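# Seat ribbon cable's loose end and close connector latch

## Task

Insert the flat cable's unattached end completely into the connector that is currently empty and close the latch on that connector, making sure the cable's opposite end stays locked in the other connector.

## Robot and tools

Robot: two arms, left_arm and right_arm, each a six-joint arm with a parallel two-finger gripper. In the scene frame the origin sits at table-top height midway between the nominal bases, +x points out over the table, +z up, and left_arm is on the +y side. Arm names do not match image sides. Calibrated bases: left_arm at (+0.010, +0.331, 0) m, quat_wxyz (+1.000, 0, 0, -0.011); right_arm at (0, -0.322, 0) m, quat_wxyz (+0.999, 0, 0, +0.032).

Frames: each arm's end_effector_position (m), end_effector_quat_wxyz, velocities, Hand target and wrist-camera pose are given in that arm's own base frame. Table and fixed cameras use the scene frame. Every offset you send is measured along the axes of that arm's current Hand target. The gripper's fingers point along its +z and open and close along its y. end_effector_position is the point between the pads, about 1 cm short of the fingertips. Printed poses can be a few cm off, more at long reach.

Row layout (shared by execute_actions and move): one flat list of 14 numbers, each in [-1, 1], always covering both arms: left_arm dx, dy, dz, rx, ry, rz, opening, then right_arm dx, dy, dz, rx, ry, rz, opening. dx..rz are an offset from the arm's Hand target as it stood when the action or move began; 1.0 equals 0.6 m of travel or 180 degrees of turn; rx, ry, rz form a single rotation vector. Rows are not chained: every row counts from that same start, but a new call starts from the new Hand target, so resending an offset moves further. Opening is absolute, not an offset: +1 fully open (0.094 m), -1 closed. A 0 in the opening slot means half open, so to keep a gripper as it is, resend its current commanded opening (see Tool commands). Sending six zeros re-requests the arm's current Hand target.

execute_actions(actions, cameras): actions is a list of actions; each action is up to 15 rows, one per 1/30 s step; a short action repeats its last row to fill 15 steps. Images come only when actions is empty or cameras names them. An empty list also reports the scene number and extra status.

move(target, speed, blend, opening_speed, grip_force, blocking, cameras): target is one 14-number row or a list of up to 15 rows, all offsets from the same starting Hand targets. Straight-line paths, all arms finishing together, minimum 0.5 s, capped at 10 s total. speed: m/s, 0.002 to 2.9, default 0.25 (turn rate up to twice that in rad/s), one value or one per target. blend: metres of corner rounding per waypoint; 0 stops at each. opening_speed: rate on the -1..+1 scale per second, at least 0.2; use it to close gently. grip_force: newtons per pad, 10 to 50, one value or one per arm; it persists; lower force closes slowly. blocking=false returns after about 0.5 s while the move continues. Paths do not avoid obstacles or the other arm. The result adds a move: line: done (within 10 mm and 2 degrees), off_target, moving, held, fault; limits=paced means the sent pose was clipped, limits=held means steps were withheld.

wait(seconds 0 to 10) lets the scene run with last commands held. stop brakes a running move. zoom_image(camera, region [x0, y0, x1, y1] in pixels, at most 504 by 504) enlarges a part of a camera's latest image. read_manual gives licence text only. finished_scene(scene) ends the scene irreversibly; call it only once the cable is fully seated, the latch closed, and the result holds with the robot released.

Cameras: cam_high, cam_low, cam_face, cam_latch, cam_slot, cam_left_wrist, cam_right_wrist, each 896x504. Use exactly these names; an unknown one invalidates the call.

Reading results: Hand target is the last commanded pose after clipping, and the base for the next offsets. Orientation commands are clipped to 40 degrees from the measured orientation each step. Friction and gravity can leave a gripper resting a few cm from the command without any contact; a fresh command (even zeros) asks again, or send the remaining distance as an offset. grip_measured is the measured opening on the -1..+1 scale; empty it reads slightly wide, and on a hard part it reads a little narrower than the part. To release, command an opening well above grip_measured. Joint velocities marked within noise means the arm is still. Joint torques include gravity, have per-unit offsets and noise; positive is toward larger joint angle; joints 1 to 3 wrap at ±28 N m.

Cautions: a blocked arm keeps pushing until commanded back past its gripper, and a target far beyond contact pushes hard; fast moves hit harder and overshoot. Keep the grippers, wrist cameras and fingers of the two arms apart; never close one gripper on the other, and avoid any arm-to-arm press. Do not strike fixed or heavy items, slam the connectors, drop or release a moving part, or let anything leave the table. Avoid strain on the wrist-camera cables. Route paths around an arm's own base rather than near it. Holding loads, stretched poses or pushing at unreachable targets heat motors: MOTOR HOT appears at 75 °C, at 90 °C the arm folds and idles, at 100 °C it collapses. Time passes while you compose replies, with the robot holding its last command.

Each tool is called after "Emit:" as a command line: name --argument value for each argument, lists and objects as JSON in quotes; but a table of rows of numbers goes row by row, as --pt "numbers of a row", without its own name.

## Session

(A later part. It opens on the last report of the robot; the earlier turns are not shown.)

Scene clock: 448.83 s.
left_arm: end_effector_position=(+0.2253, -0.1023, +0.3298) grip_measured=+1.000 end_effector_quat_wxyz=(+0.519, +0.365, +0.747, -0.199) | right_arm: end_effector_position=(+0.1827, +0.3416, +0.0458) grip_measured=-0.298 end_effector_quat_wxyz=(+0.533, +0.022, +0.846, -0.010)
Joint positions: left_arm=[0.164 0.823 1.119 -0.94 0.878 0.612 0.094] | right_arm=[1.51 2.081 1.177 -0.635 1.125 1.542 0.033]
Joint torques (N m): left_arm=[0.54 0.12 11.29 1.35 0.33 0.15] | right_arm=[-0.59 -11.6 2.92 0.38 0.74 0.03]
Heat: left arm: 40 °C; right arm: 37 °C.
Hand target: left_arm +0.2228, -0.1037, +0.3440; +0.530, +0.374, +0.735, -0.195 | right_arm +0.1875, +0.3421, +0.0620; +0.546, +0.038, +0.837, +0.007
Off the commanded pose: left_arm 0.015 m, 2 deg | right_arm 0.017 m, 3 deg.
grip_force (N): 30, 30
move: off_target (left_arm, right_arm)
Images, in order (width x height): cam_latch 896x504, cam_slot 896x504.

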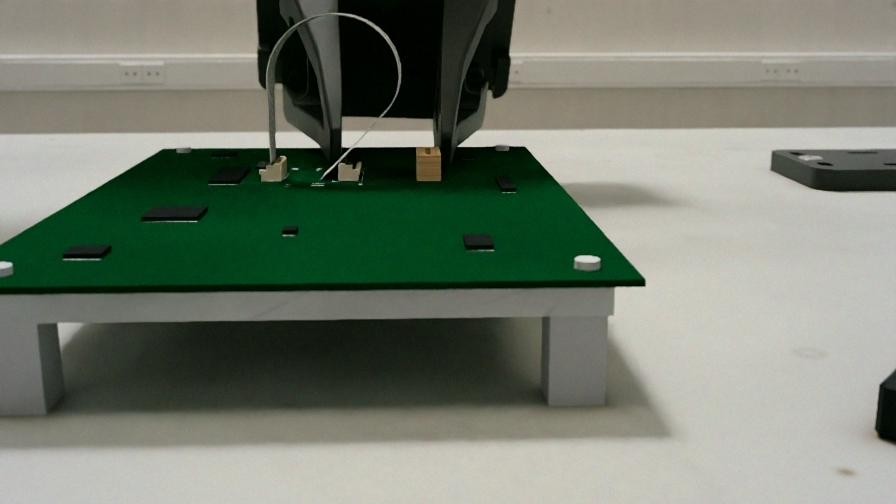

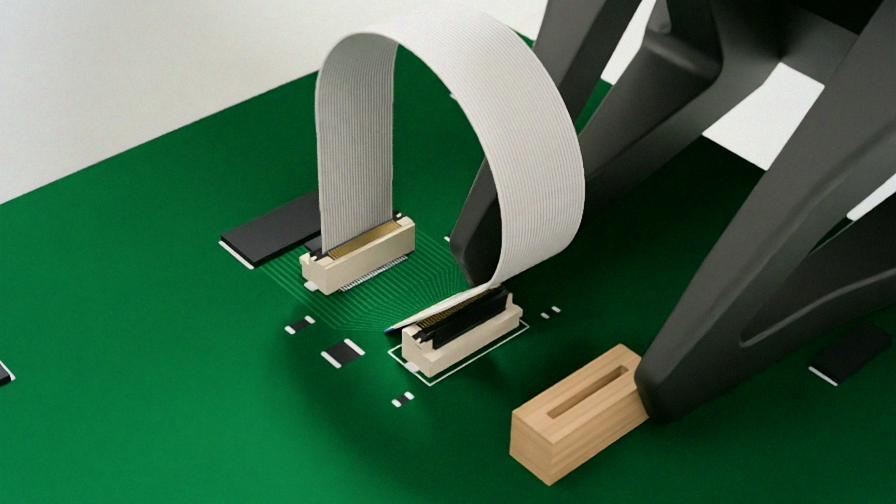

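Emit:
move --target '[0,0,0,0,0,0,1,-0.0228,0.0013,-0.0101,0,0,0,-0.3]' --speed 0.06 --cameras '["cam_slot","cam_latch"]'

Scene clock: 450.97 s.
left_arm: end_effector_position=(+0.2253, -0.1023, +0.3298) grip_measured=+1.000 end_effector_quat_wxyz=(+0.519, +0.365, +0.747, -0.199) | right_arm: end_effector_position=(+0.1825, +0.3406, +0.0565) grip_measured=-0.298 end_effector_quat_wxyz=(+0.532, +0.023, +0.846, -0.007)
Joint positions: left_arm=[0.164 0.823 1.119 -0.94 0.878 0.612 0.094] | right_arm=[1.51 2.047 1.177 -0.658 1.122 1.538 0.033]
Joint torques (N m): left_arm=[0.47 0.06 11.29 1.3 0.32 0.1] | right_arm=[-0.59 -11.44 4.51 0.17 0.75 0.04]
Heat: left arm: 40 °C; right arm: 37 °C.
Hand target: left_arm +0.2228, -0.1037, +0.3440; +0.530, +0.374, +0.735, -0.195 | right_arm +0.1875, +0.3421, +0.0770; +0.546, +0.038, +0.837, +0.007
Off the commanded pose: left_arm 0.015 m, 2 deg | right_arm 0.021 m, 3 deg.
grip_force (N): 30, 30
move: off_target (left_arm, right_arm)
Images, in order (width x height): cam_latch 896x504, cam_slot 896x504.

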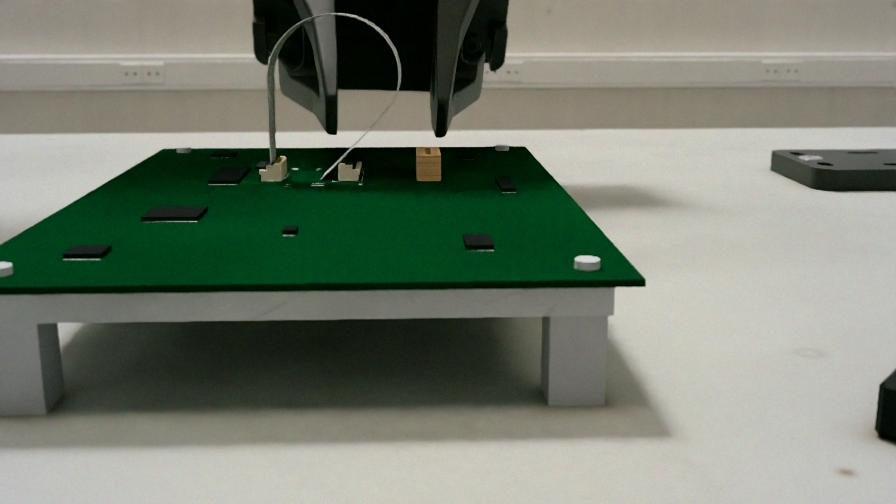

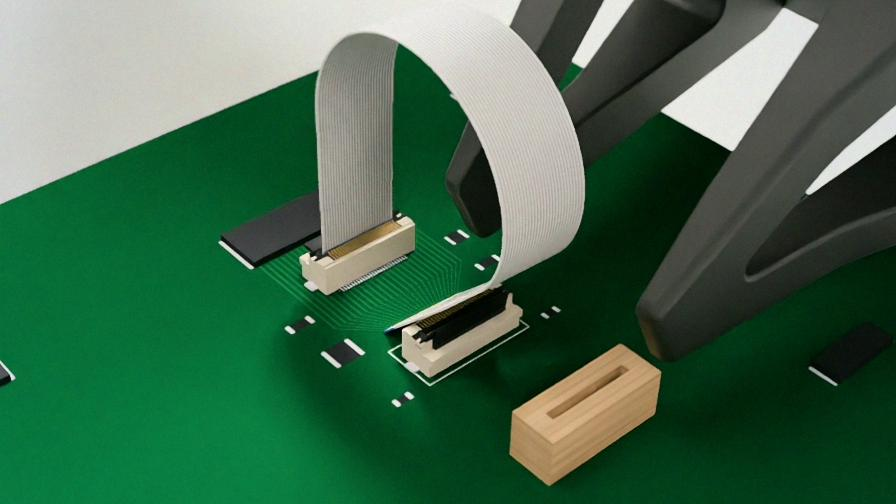

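Emit:
move --target '[0,0,0,0,0,0,1,0,0,0,0,0,0,-1]' --opening_speed 0.5 --cameras '["cam_slot","cam_latch"]'

Scene clock: 455.63 s.
left_arm: end_effector_position=(+0.2253, -0.1023, +0.3298) grip_measured=+1.000 end_effector_quat_wxyz=(+0.519, +0.365, +0.747, -0.199) | right_arm: end_effector_position=(+0.1825, +0.3405, +0.0565) grip_measured=-0.991 end_effector_quat_wxyz=(+0.532, +0.023, +0.846, -0.007)
Joint positions: left_arm=[0.164 0.823 1.119 -0.94 0.878 0.612 0.094] | right_arm=[1.51 2.047 1.177 -0.659 1.122 1.537 0]
Joint torques (N m): left_arm=[0.47 0.23 11.45 1.33 0.28 0.11] | right_arm=[-0.59 -11.44 4.51 0.16 0.75 0.04]
Heat: left arm: 40 °C; right arm: 38 °C.
Hand target: left_arm +0.2228, -0.1037, +0.3440; +0.530, +0.374, +0.735, -0.195 | right_arm +0.1875, +0.3420, +0.0770; +0.546, +0.038, +0.837, +0.007
Off the commanded pose: left_arm 0.015 m, 2 deg | right_arm 0.021 m, 3 deg.
grip_force (N): 30, 30
move: off_target (left_arm, right_arm)
Images, in order (width x height): cam_latch 896x504, cam_slot 896x504.

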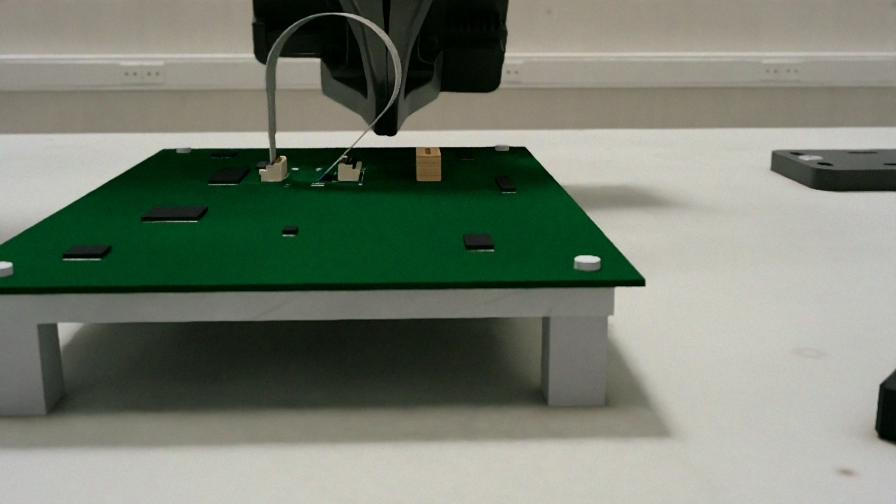

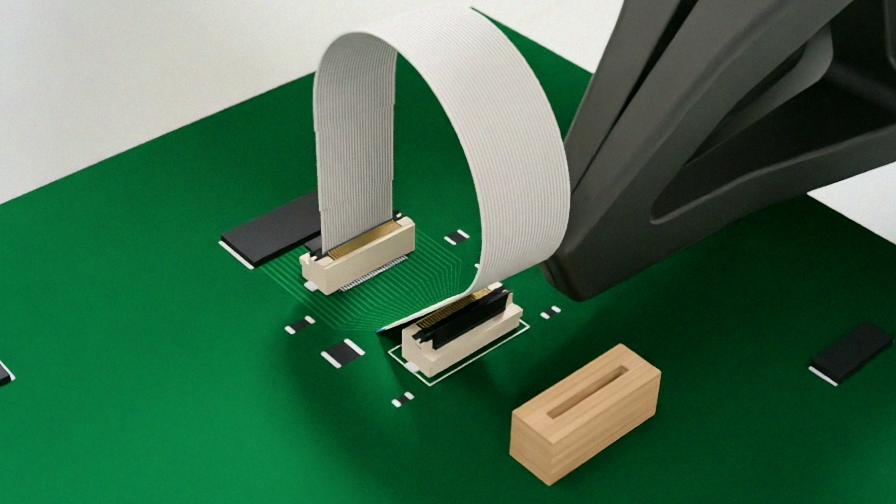

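Emit:
move --pt "0 0 0 0 0 0 1 0.0147 -0.0021 -0.0335 0 0 0 -1" --pt "0 0 0 0 0 0 1 0.0147 -0.0021 -0.0335 0 0 0 -0.3" --pt "0 0 0 0 0 0 1 -0.0067 0.0009 0.0152 0 0 0 -0.3" --speed 0.08 --cameras '["cam_slot","cam_latch","cam_right_wrist"]'

Scene clock: 461.23 s.
left_arm: end_effector_position=(+0.2253, -0.1023, +0.3298) grip_measured=+1.000 end_effector_quat_wxyz=(+0.519, +0.365, +0.747, -0.199) | right_arm: end_effector_position=(+0.1942, +0.3392, +0.0595) grip_measured=-0.302 end_effector_quat_wxyz=(+0.533, +0.020, +0.846, -0.017)
Joint positions: left_arm=[0.164 0.823 1.119 -0.94 0.878 0.612 0.094] | right_arm=[1.477 2.039 1.178 -0.63 1.122 1.473 0.033]
Joint torques (N m): left_arm=[0.44 0.34 11.3 1.33 0.32 0.15] | right_arm=[-0.16 -11.62 3.29 0.53 0.73 0.03]
Heat: left arm: 40 °C; right arm: 38 °C.
Hand target: left_arm +0.2228, -0.1037, +0.3440; +0.530, +0.374, +0.735, -0.195 | right_arm +0.1974, +0.3420, +0.0770; +0.546, +0.038, +0.837, +0.007
Off the commanded pose: left_arm 0.015 m, 2 deg | right_arm 0.018 m, 4 deg.
grip_force (N): 30, 30
move: off_target (left_arm, right_arm); target 2's new opening was sent with right_arm's hand 0.014 m and 3 deg from that target
Images, in order (width x height): cam_latch 896x504, cam_slot 896x504, cam_right_wrist 896x504.

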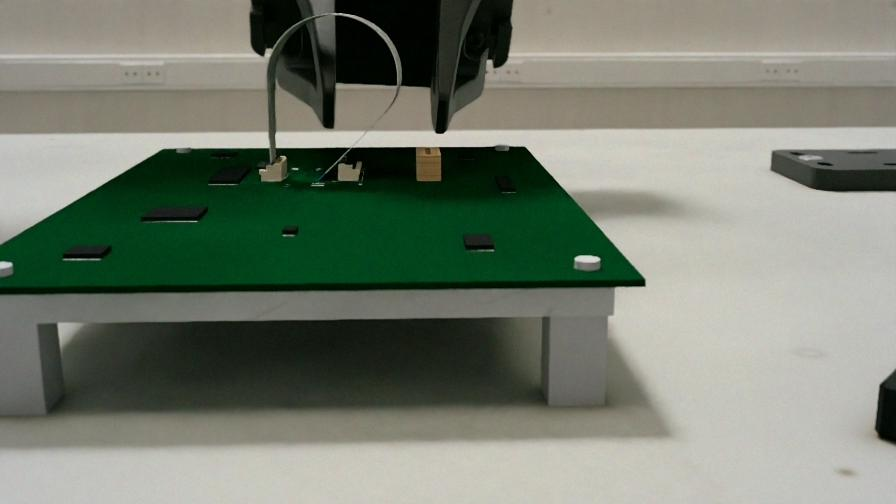

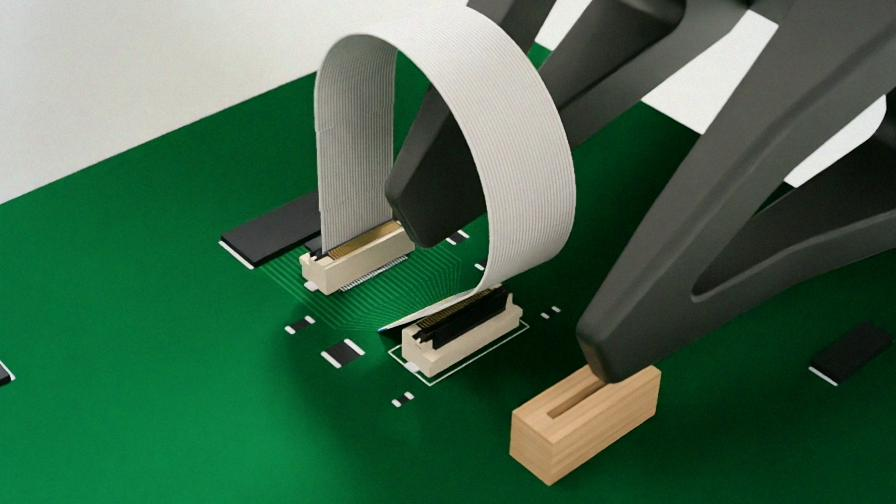

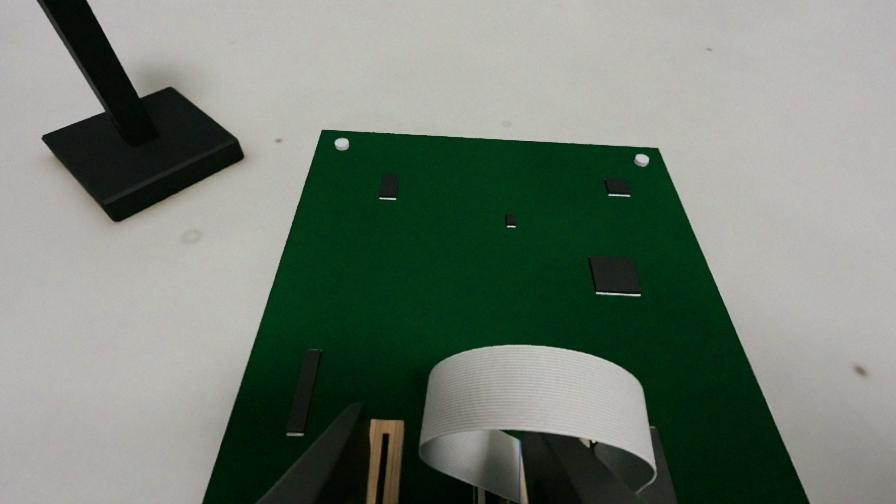

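Emit:
move --target '[0,0,0,0,0,0,1,0.0059,-0.0075,-0.0143,0,0,0,-0.3]' --speed 0.06 --cameras '["cam_slot","cam_latch"]'

Scene clock: 465.90 s.
left_arm: end_effector_position=(+0.2253, -0.1023, +0.3298) grip_measured=+1.000 end_effector_quat_wxyz=(+0.519, +0.365, +0.747, -0.199) | right_arm: end_effector_position=(+0.1875, +0.3389, +0.0591) grip_measured=-0.302 end_effector_quat_wxyz=(+0.533, +0.026, +0.846, -0.007)
Joint positions: left_arm=[0.164 0.823 1.119 -0.94 0.878 0.612 0.094] | right_arm=[1.496 2.035 1.171 -0.643 1.122 1.518 0.033]
Joint torques (N m): left_arm=[0.65 0.13 11.4 1.35 0.33 0.14] | right_arm=[0.42 -11.56 3.4 0.18 0.75 0.13]
Heat: left arm: 40 °C; right arm: 39 °C.
Hand target: left_arm +0.2228, -0.1037, +0.3440; +0.530, +0.374, +0.735, -0.195 | right_arm +0.1879, +0.3381, +0.0770; +0.546, +0.038, +0.837, +0.007
Off the commanded pose: left_arm 0.015 m, 2 deg | right_arm 0.018 m, 3 deg.
grip_force (N): 30, 30
move: off_target (left_arm, right_arm)
Images, in order (width x height): cam_latch 896x504, cam_slot 896x504.

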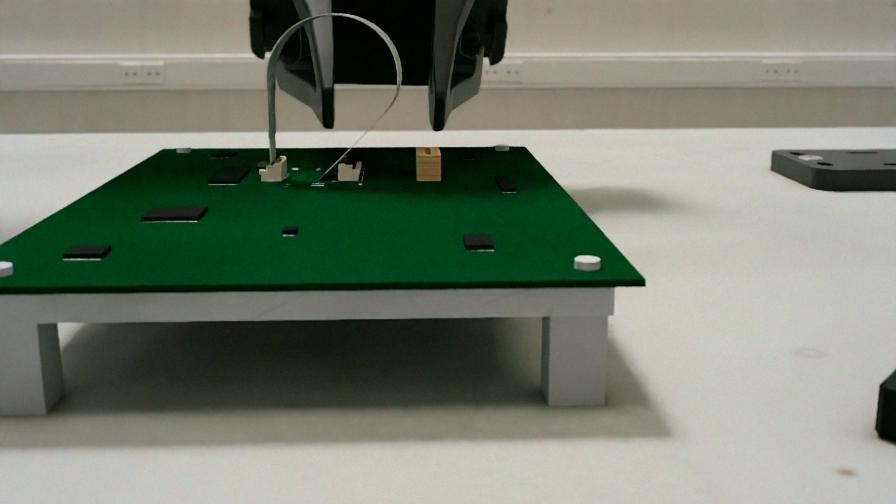

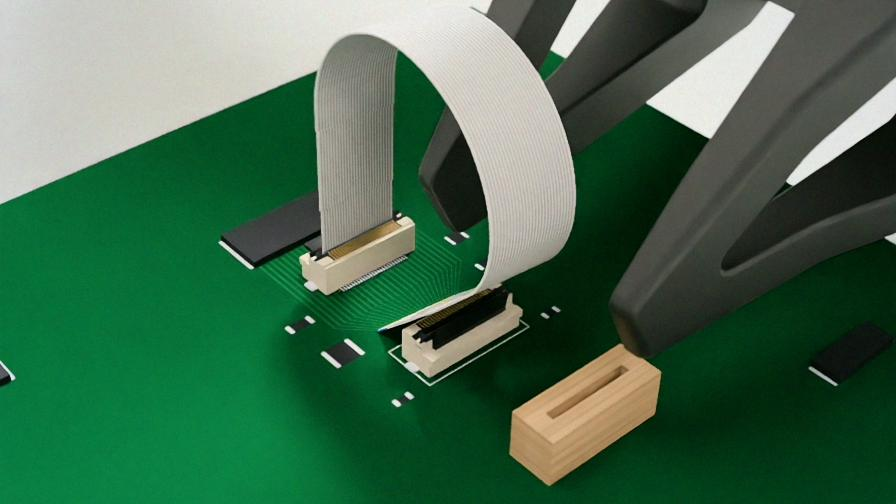

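Emit:
move --target '[0,0,0,0,0,0,1,-0.0005,-0.0066,0.0002,0,0,0,-0.3]' --speed 0.05 --cameras '["cam_latch","cam_slot"]'

Scene clock: 474.93 s.
left_arm: end_effector_position=(+0.2253, -0.1023, +0.3298) grip_measured=+1.000 end_effector_quat_wxyz=(+0.519, +0.365, +0.747, -0.199) | right_arm: end_effector_position=(+0.1872, +0.3346, +0.0597) grip_measured=-0.302 end_effector_quat_wxyz=(+0.532, +0.025, +0.846, -0.009)
Joint positions: left_arm=[0.164 0.823 1.119 -0.94 0.878 0.612 0.094] | right_arm=[1.496 2.022 1.153 -0.643 1.122 1.519 0.033]
Joint torques (N m): left_arm=[0.53 0.23 11.44 1.31 0.32 0.11] | right_arm=[0.35 -11.44 3.26 0.24 0.75 0.14]
Heat: left arm: 40 °C; right arm: 39 °C.
Hand target: left_arm +0.2228, -0.1037, +0.3440; +0.530, +0.374, +0.735, -0.195 | right_arm +0.1879, +0.3341, +0.0770; +0.546, +0.038, +0.837, +0.007
Off the commanded pose: left_arm 0.015 m, 2 deg | right_arm 0.017 m, 3 deg.
grip_force (N): 30, 30
move: off_target (left_arm, right_arm)
Images, in order (width x height): cam_latch 896x504, cam_slot 896x504.

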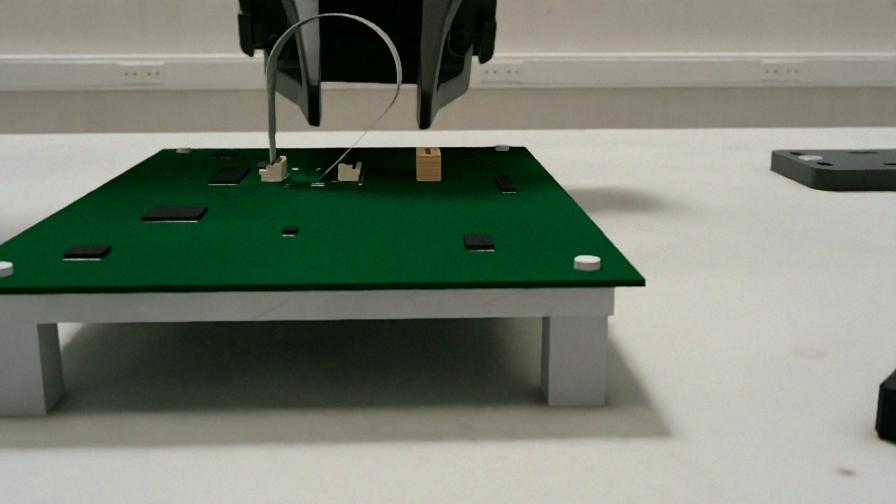

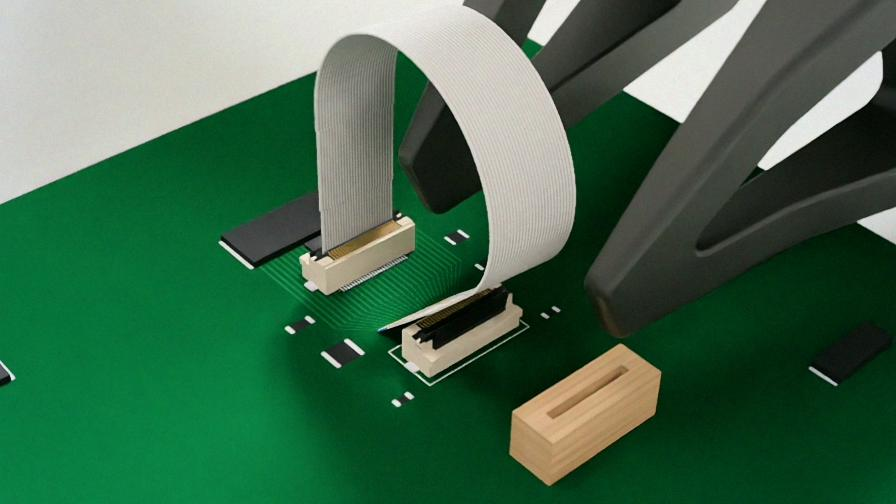

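Emit:
move --target '[0,0,0,0,0,0,1,-0.0020,0.0003,0.0046,0,0,0,-0.3]' --speed 0.05

Emit:
move --target '[0,0,0,0,0,0,1,0,0,0,0,0,0,-1]' --opening_speed 0.5 --cameras '["cam_latch","cam_slot","cam_face"]'

Scene clock: 482.17 s.
left_arm: end_effector_position=(+0.2253, -0.1023, +0.3298) grip_measured=+1.000 end_effector_quat_wxyz=(+0.519, +0.365, +0.747, -0.199) | right_arm: end_effector_position=(+0.1871, +0.3334, +0.0596) grip_measured=-0.302 end_effector_quat_wxyz=(+0.532, +0.022, +0.846, -0.012)
Joint positions: left_arm=[0.164 0.823 1.119 -0.94 0.878 0.612 0.094] | right_arm=[1.496 2.02 1.149 -0.643 1.122 1.512 0.033]
Joint torques (N m): left_arm=[0.54 0.25 11.56 1.32 0.3 0.12] | right_arm=[-0.35 -11.32 3.23 0.39 0.74 0.05]
Heat: left arm: 40 °C; right arm: 40 °C.
Hand target: left_arm +0.2228, -0.1037, +0.3440; +0.530, +0.374, +0.735, -0.195 | right_arm +0.1909, +0.3341, +0.0771; +0.546, +0.038, +0.837, +0.007
Off the commanded pose: left_arm 0.015 m, 2 deg | right_arm 0.018 m, 3 deg.
grip_force (N): 30, 30
move: off_target (left_arm, right_arm)

Scene clock: 484.23 s.
left_arm: end_effector_position=(+0.2253, -0.1023, +0.3298) grip_measured=+1.000 end_effector_quat_wxyz=(+0.519, +0.365, +0.747, -0.199) | right_arm: end_effector_position=(+0.1871, +0.3334, +0.0596) grip_measured=-0.991 end_effector_quat_wxyz=(+0.532, +0.021, +0.846, -0.012)
Joint positions: left_arm=[0.164 0.823 1.119 -0.94 0.878 0.612 0.094] | right_arm=[1.496 2.02 1.149 -0.643 1.122 1.511 0]
Joint velocities: left_arm=[within noise] | right_arm=[0.002 -0.007 -0.007 0.022 -0.168 0.007 0]
Joint torques (N m): left_arm=[0.59 0.21 11.4 1.32 0.31 0.12] | right_arm=[-0.34 -11.41 3.23 0.4 0.74 0.04]
Heat: left arm: 40 °C; right arm: 40 °C.
Hand target: left_arm +0.2228, -0.1037, +0.3440; +0.530, +0.374, +0.735, -0.195 | right_arm +0.1909, +0.3341, +0.0770; +0.546, +0.038, +0.837, +0.007
Off the commanded pose: left_arm 0.015 m, 2 deg | right_arm 0.018 m, 3 deg.
grip_force (N): 30, 30
move: off_target (left_arm, right_arm)
Images, in order (width x height): cam_face 896x504, cam_latch 896x504, cam_slot 896x504.

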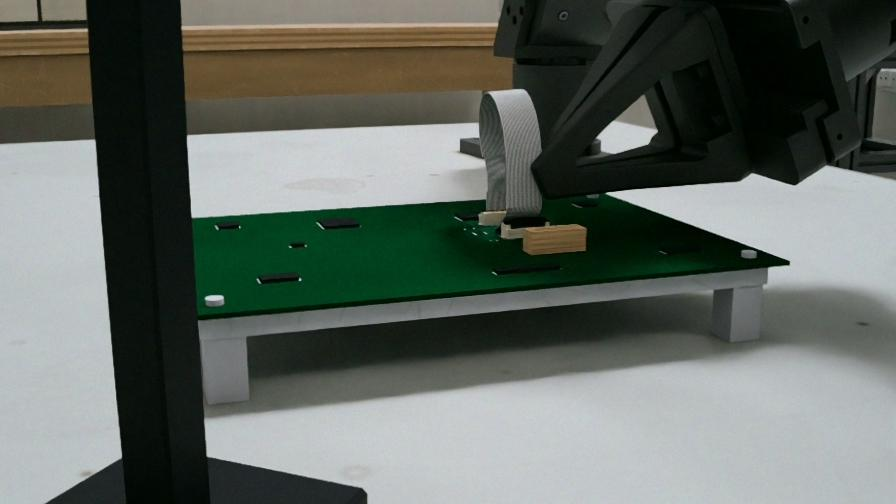

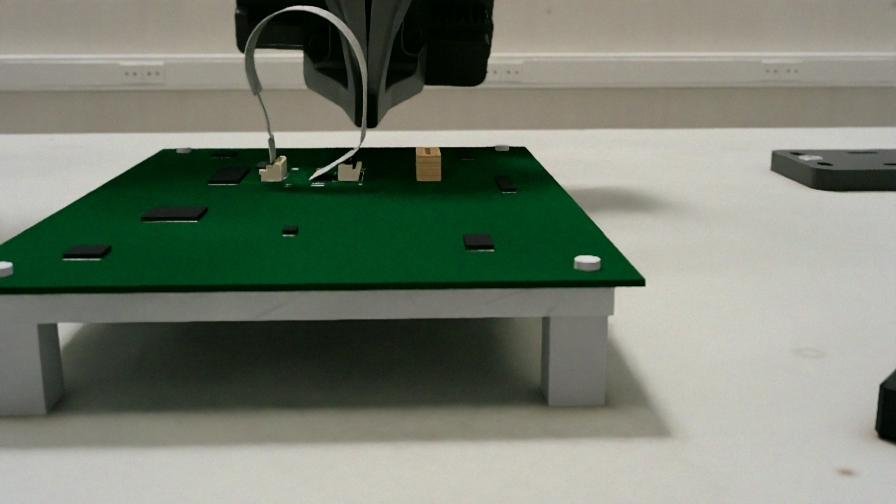

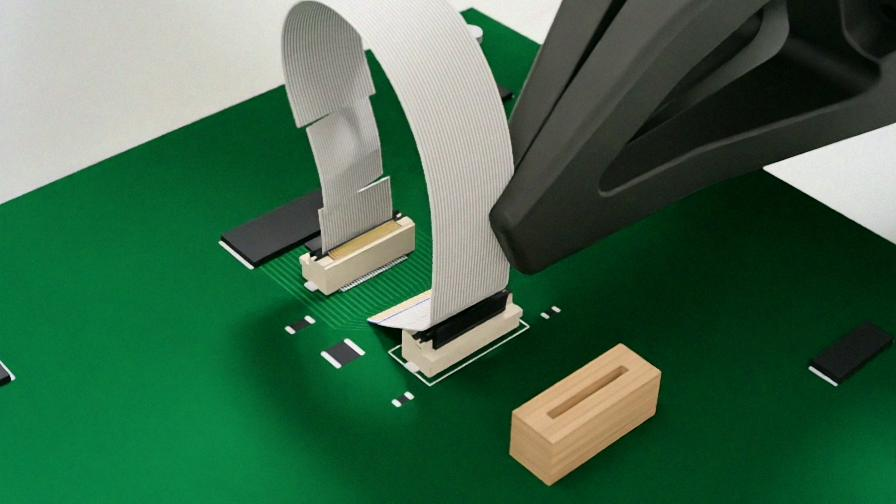

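Emit:
move --target '[0,0,0,0,0,0,1,0,0,0,0,0,0,-0.3]' --opening_speed 1 --cameras '["cam_slot","cam_latch"]'

Emit:
zoom_image --camera "cam_slot" --region '[340, 130, 620, 380]'

Scene clock: 486.47 s.
left_arm: end_effector_position=(+0.2253, -0.1023, +0.3298) grip_measured=+1.000 end_effector_quat_wxyz=(+0.519, +0.365, +0.747, -0.199) | right_arm: end_effector_position=(+0.1871, +0.3334, +0.0596) grip_measured=-0.302 end_effector_quat_wxyz=(+0.532, +0.021, +0.846, -0.012)
Joint positions: left_arm=[0.164 0.823 1.119 -0.94 0.878 0.612 0.094] | right_arm=[1.496 2.02 1.149 -0.643 1.122 1.511 0.033]
Joint torques (N m): left_arm=[0.5 0.18 11.28 1.31 0.32 0.12] | right_arm=[-0.36 -11.43 3.25 0.4 0.75 0.04]
Heat: left arm: 41 °C; right arm: 39 °C.
Hand target: left_arm +0.2228, -0.1037, +0.3440; +0.530, +0.374, +0.735, -0.195 | right_arm +0.1909, +0.3341, +0.0770; +0.546, +0.038, +0.837, +0.007
Off the commanded pose: left_arm 0.015 m, 2 deg | right_arm 0.018 m, 3 deg.
grip_force (N): 30, 30
move: off_target (left_arm, right_arm)
Images, in order (width x height): cam_latch 896x504, cam_slot 896x504.

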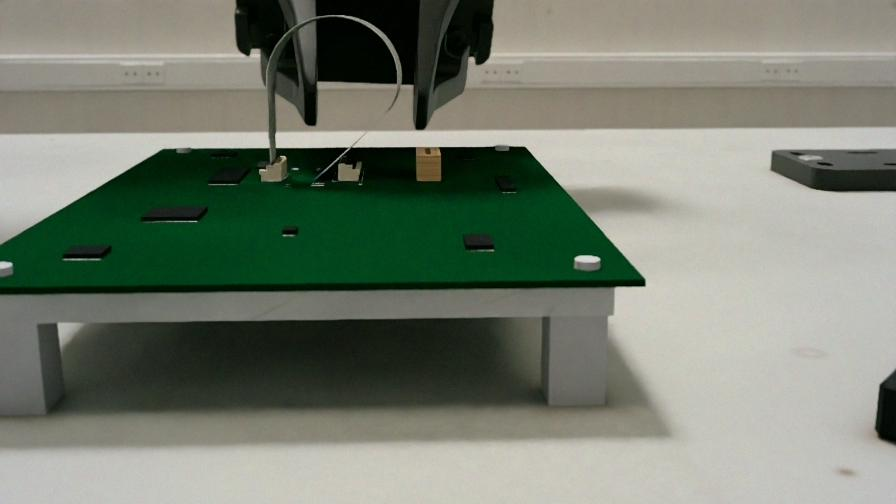

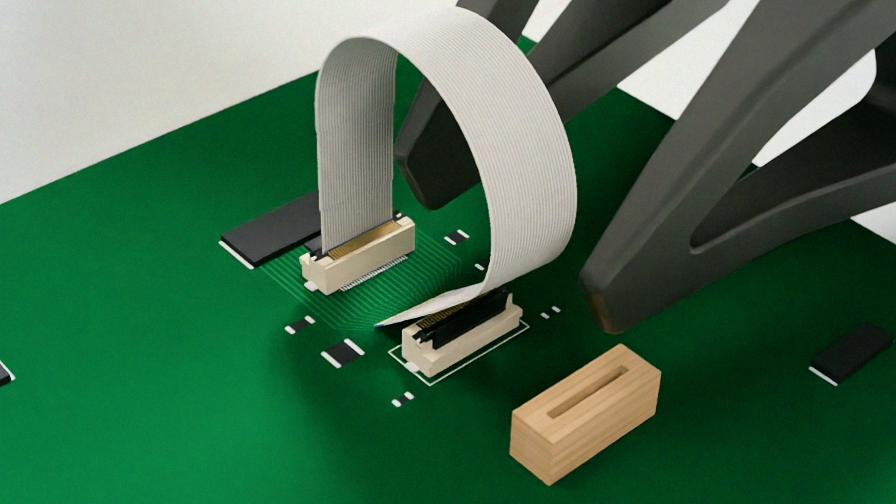

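Scaled by 1.800 from the camera's 896x504 image, which has a finer 1280x720 frame.

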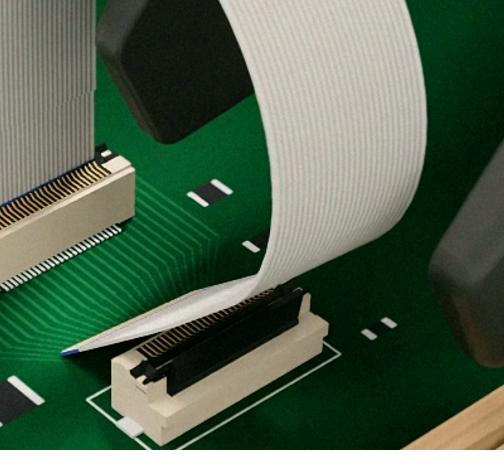

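Emit:
move --target '[0,0,0,0,0,0,1,0,0,0,0,0,0,-1]' --opening_speed 0.7

Emit:
move --target '[0,0,0,0,0,0,1,-0.0274,0.0016,-0.0121,0,0,0,-1]' --speed 0.06 --cameras '["cam_slot","cam_latch"]'

Scene clock: 491.97 s.
left_arm: end_effector_position=(+0.2253, -0.1023, +0.3298) grip_measured=+1.000 end_effector_quat_wxyz=(+0.519, +0.365, +0.747, -0.199) | right_arm: end_effector_position=(+0.1871, +0.3334, +0.0596) grip_measured=-0.991 end_effector_quat_wxyz=(+0.532, +0.021, +0.846, -0.012)
Joint positions: left_arm=[0.164 0.823 1.119 -0.94 0.878 0.612 0.094] | right_arm=[1.496 2.02 1.149 -0.643 1.122 1.511 0]
Joint torques (N m): left_arm=[0.57 0.25 11.44 1.33 0.32 0.12] | right_arm=[-0.35 -11.43 3.23 0.4 0.74 0.05]
Heat: left arm: 41 °C; right arm: 38 °C.
Hand target: left_arm +0.2228, -0.1037, +0.3440; +0.530, +0.374, +0.735, -0.195 | right_arm +0.1909, +0.3341, +0.0770; +0.546, +0.038, +0.837, +0.007
Off the commanded pose: left_arm 0.015 m, 2 deg | right_arm 0.018 m, 3 deg.
grip_force (N): 30, 30
move: off_target (left_arm, right_arm)

Scene clock: 493.00 s.
left_arm: end_effector_position=(+0.2253, -0.1023, +0.3298) grip_measured=+1.000 end_effector_quat_wxyz=(+0.519, +0.365, +0.747, -0.199) | right_arm: end_effector_position=(+0.1867, +0.3299, +0.0726) grip_measured=-0.991 end_effector_quat_wxyz=(+0.532, +0.021, +0.846, -0.011)
Joint positions: left_arm=[0.164 0.823 1.119 -0.94 0.878 0.612 0.094] | right_arm=[1.496 1.978 1.149 -0.682 1.121 1.508 0]
Joint torques (N m): left_arm=[0.59 0.18 11.47 1.33 0.3 0.13] | right_arm=[-0.36 -10.99 5.56 0.18 0.76 0.04]
Heat: left arm: 41 °C; right arm: 39 °C.
Hand target: left_arm +0.2228, -0.1037, +0.3440; +0.530, +0.374, +0.735, -0.195 | right_arm +0.1909, +0.3342, +0.0950; +0.546, +0.038, +0.837, +0.007
Off the commanded pose: left_arm 0.015 m, 2 deg | right_arm 0.023 m, 3 deg.
grip_force (N): 30, 30
move: off_target (left_arm, right_arm)
Images, in order (width x height): cam_latch 896x504, cam_slot 896x504.

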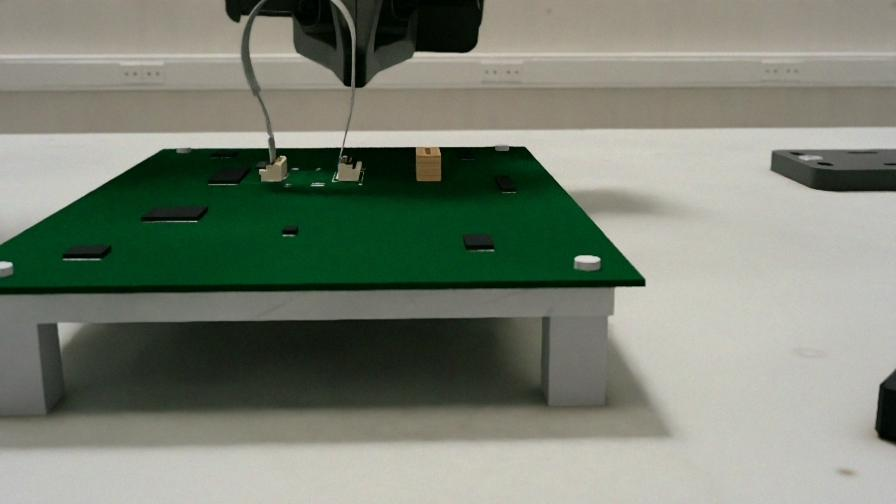

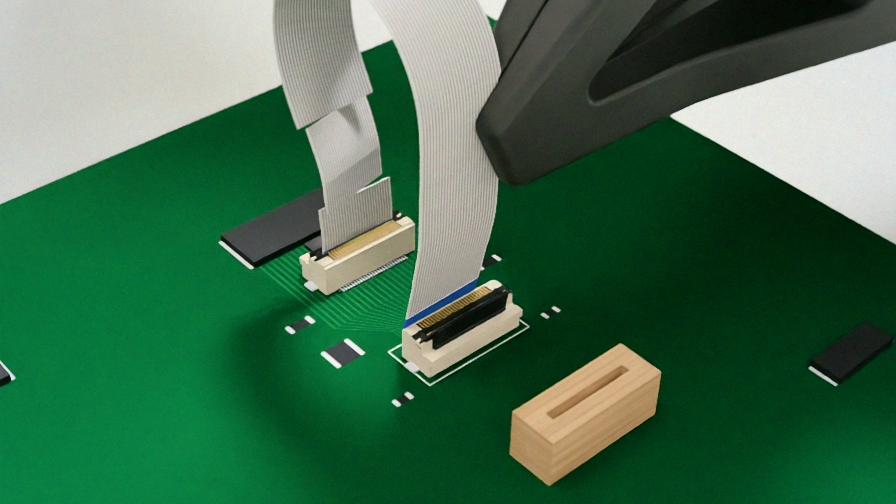

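Emit:
move --target '[0,0,0,0,0,0,1,-0.0137,0.0008,-0.0060,0,0,0,-1]' --speed 0.06 --cameras '["cam_slot","cam_latch"]'

Emit:
zoom_image --camera "cam_slot" --region '[340, 130, 620, 380]'

Emit:
zoom_image --camera "cam_latch" --region '[290, 50, 430, 190]'

Scene clock: 495.17 s.
left_arm: end_effector_position=(+0.2253, -0.1023, +0.3298) grip_measured=+1.000 end_effector_quat_wxyz=(+0.519, +0.365, +0.747, -0.199) | right_arm: end_effector_position=(+0.1866, +0.3303, +0.0813) grip_measured=-0.991 end_effector_quat_wxyz=(+0.531, +0.021, +0.847, -0.011)
Joint positions: left_arm=[0.164 0.823 1.119 -0.94 0.878 0.612 0.094] | right_arm=[1.496 1.96 1.165 -0.715 1.12 1.508 0]
Joint torques (N m): left_arm=[0.55 0.21 11.32 1.34 0.32 0.1] | right_arm=[-0.36 -10.91 5.7 0.16 0.76 0.04]
Heat: left arm: 41 °C; right arm: 39 °C.
Hand target: left_arm +0.2228, -0.1037, +0.3440; +0.530, +0.374, +0.735, -0.195 | right_arm +0.1909, +0.3341, +0.1039; +0.546, +0.038, +0.837, +0.007
Off the commanded pose: left_arm 0.015 m, 2 deg | right_arm 0.023 m, 3 deg.
grip_force (N): 30, 30
move: off_target (left_arm, right_arm)
Images, in order (width x height): cam_latch 896x504, cam_slot 896x504.

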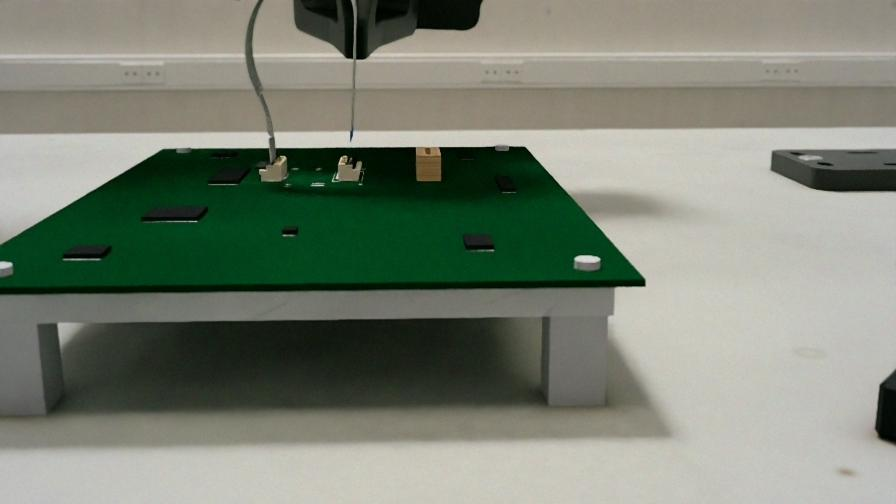

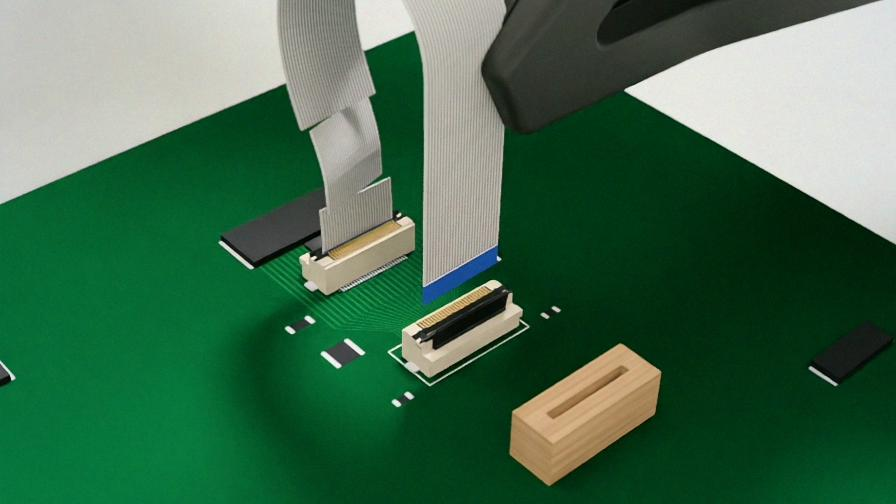

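Scaled by 1.800 from the camera's 896x504 image, which has a finer 1280x720 frame.

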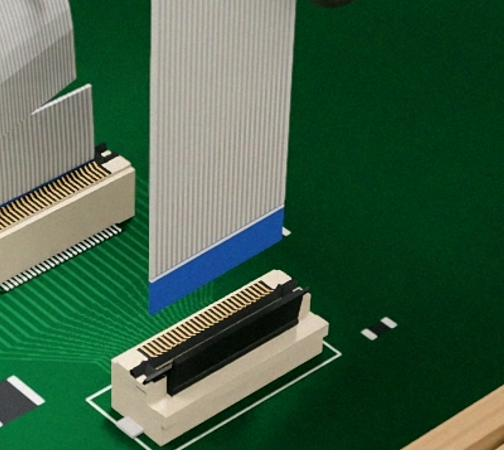

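Scaled by 3.600 from the camera's 896x504 image, which has a finer 1280x720 frame.

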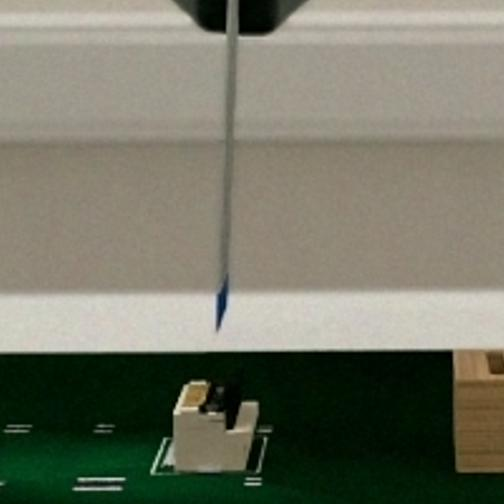

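Emit:
move --target '[0,0,0,0,0,0,1,0.0221,-0.0017,0.0005,0,0,0,-1]' --speed 0.05 --cameras '["cam_slot","cam_latch"]'

Emit:
zoom_image --camera "cam_slot" --region '[390, 230, 530, 370]'

Scene clock: 500.93 s.
left_arm: end_effector_position=(+0.2253, -0.1023, +0.3298) grip_measured=+1.000 end_effector_quat_wxyz=(+0.519, +0.365, +0.747, -0.199) | right_arm: end_effector_position=(+0.1849, +0.3312, +0.0812) grip_measured=-0.991 end_effector_quat_wxyz=(+0.531, +0.029, +0.847, -0.004)
Joint positions: left_arm=[0.164 0.823 1.119 -0.94 0.878 0.612 0.094] | right_arm=[1.501 1.96 1.165 -0.716 1.12 1.532 0]
Joint torques (N m): left_arm=[0.58 0.24 11.47 1.32 0.32 0.14] | right_arm=[0.47 -8.68 4.66 0.26 0.77 0.15]
Heat: left arm: 41 °C; right arm: 39 °C.
Hand target: left_arm +0.2228, -0.1037, +0.3440; +0.530, +0.374, +0.735, -0.195 | right_arm +0.1858, +0.3341, +0.0916; +0.546, +0.038, +0.837, +0.007
Off the commanded pose: left_arm 0.015 m, 2 deg | right_arm 0.011 m, 3 deg.
grip_force (N): 30, 30
move: off_target (left_arm, right_arm)
Images, in order (width x height): cam_latch 896x504, cam_slot 896x504.

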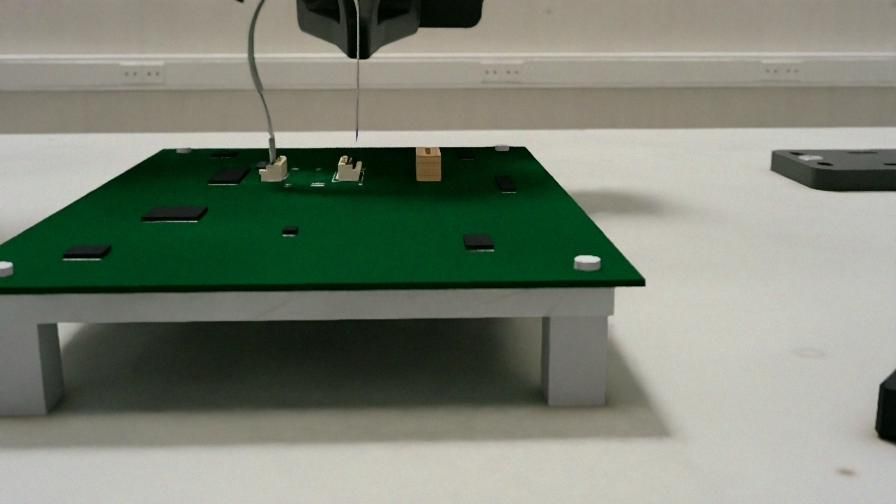

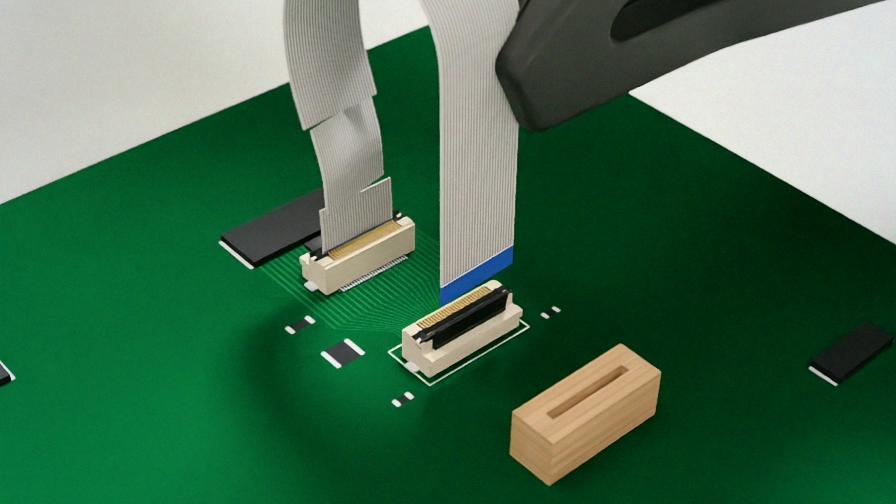

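Scaled by 3.600 from the camera's 896x504 image, which has a finer 1280x720 frame.

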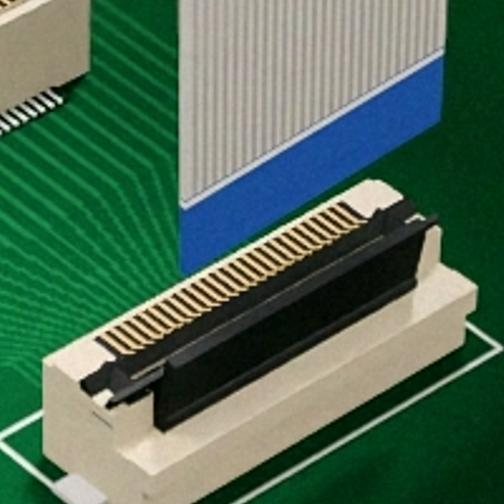

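Emit:
move --target '[0,0,0,0,0,0,1,0.0117,-0.0040,0.0055,0,0,0,-1]' --speed 0.05 --cameras '["cam_slot","cam_latch"]'

Emit:
zoom_image --camera "cam_slot" --region '[390, 230, 530, 370]'

Emit:
zoom_image --camera "cam_latch" --region '[320, 120, 390, 190]'

Scene clock: 504.17 s.
left_arm: end_effector_position=(+0.2253, -0.1023, +0.3298) grip_measured=+1.000 end_effector_quat_wxyz=(+0.519, +0.365, +0.747, -0.199) | right_arm: end_effector_position=(+0.1848, +0.3301, +0.0800) grip_measured=-0.991 end_effector_quat_wxyz=(+0.531, +0.029, +0.847, -0.004)
Joint positions: left_arm=[0.164 0.823 1.119 -0.94 0.878 0.612 0.094] | right_arm=[1.501 1.96 1.159 -0.712 1.12 1.534 0]
Joint torques (N m): left_arm=[0.46 0.29 11.33 1.33 0.34 0.1] | right_arm=[0.44 -7.95 3.44 0.49 0.77 0.15]
Heat: left arm: 41 °C; right arm: 39 °C.
Hand target: left_arm +0.2228, -0.1037, +0.3440; +0.530, +0.374, +0.735, -0.195 | right_arm +0.1859, +0.3321, +0.0838; +0.546, +0.038, +0.837, +0.007
Off the commanded pose: left_arm 0.015 m, 2 deg | right_arm 0.004 m, 3 deg.
grip_force (N): 30, 30
move: off_target (left_arm, right_arm)
Images, in order (width x height): cam_latch 896x504, cam_slot 896x504.

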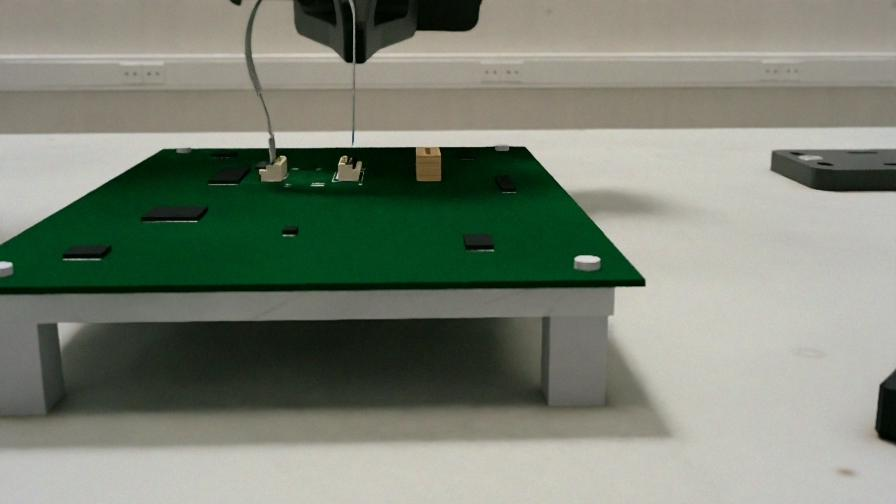

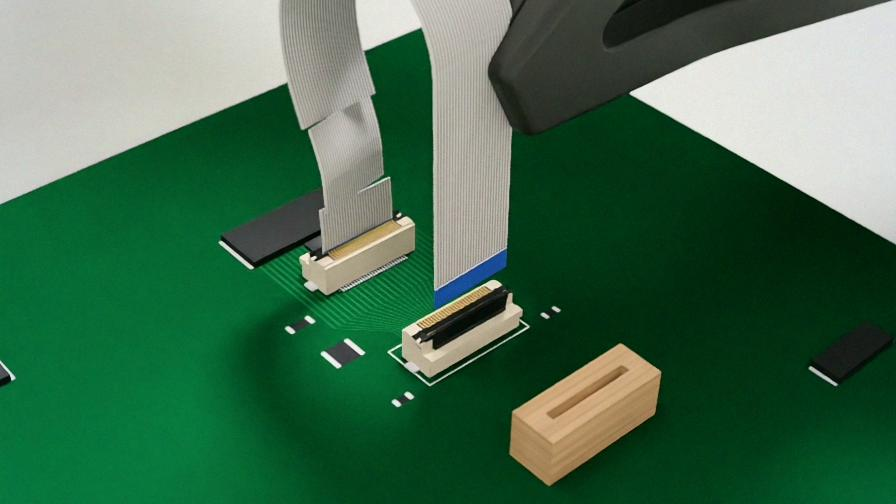

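Scaled by 3.600 from the camera's 896x504 image, which has a finer 1280x720 frame.

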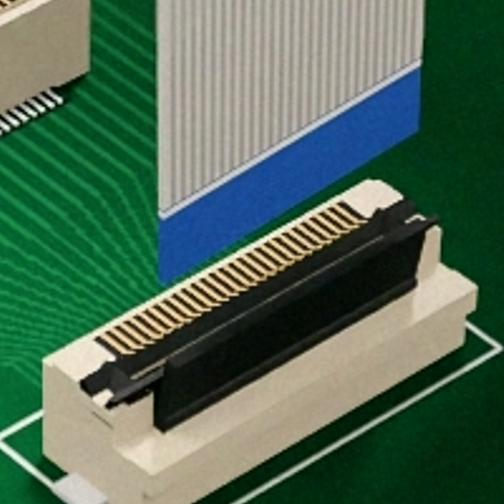

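Scaled by 7.200 from the camera's 896x504 image, which has a finer 1280x720 frame.

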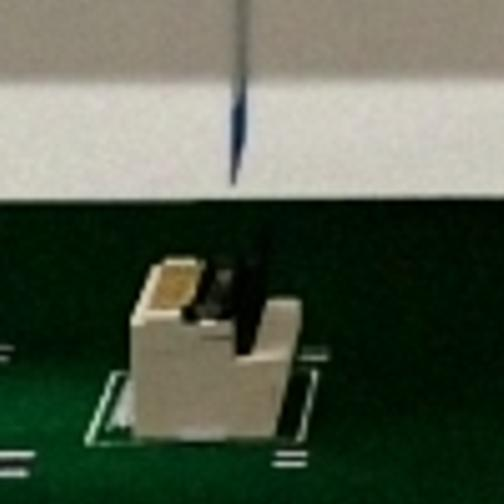

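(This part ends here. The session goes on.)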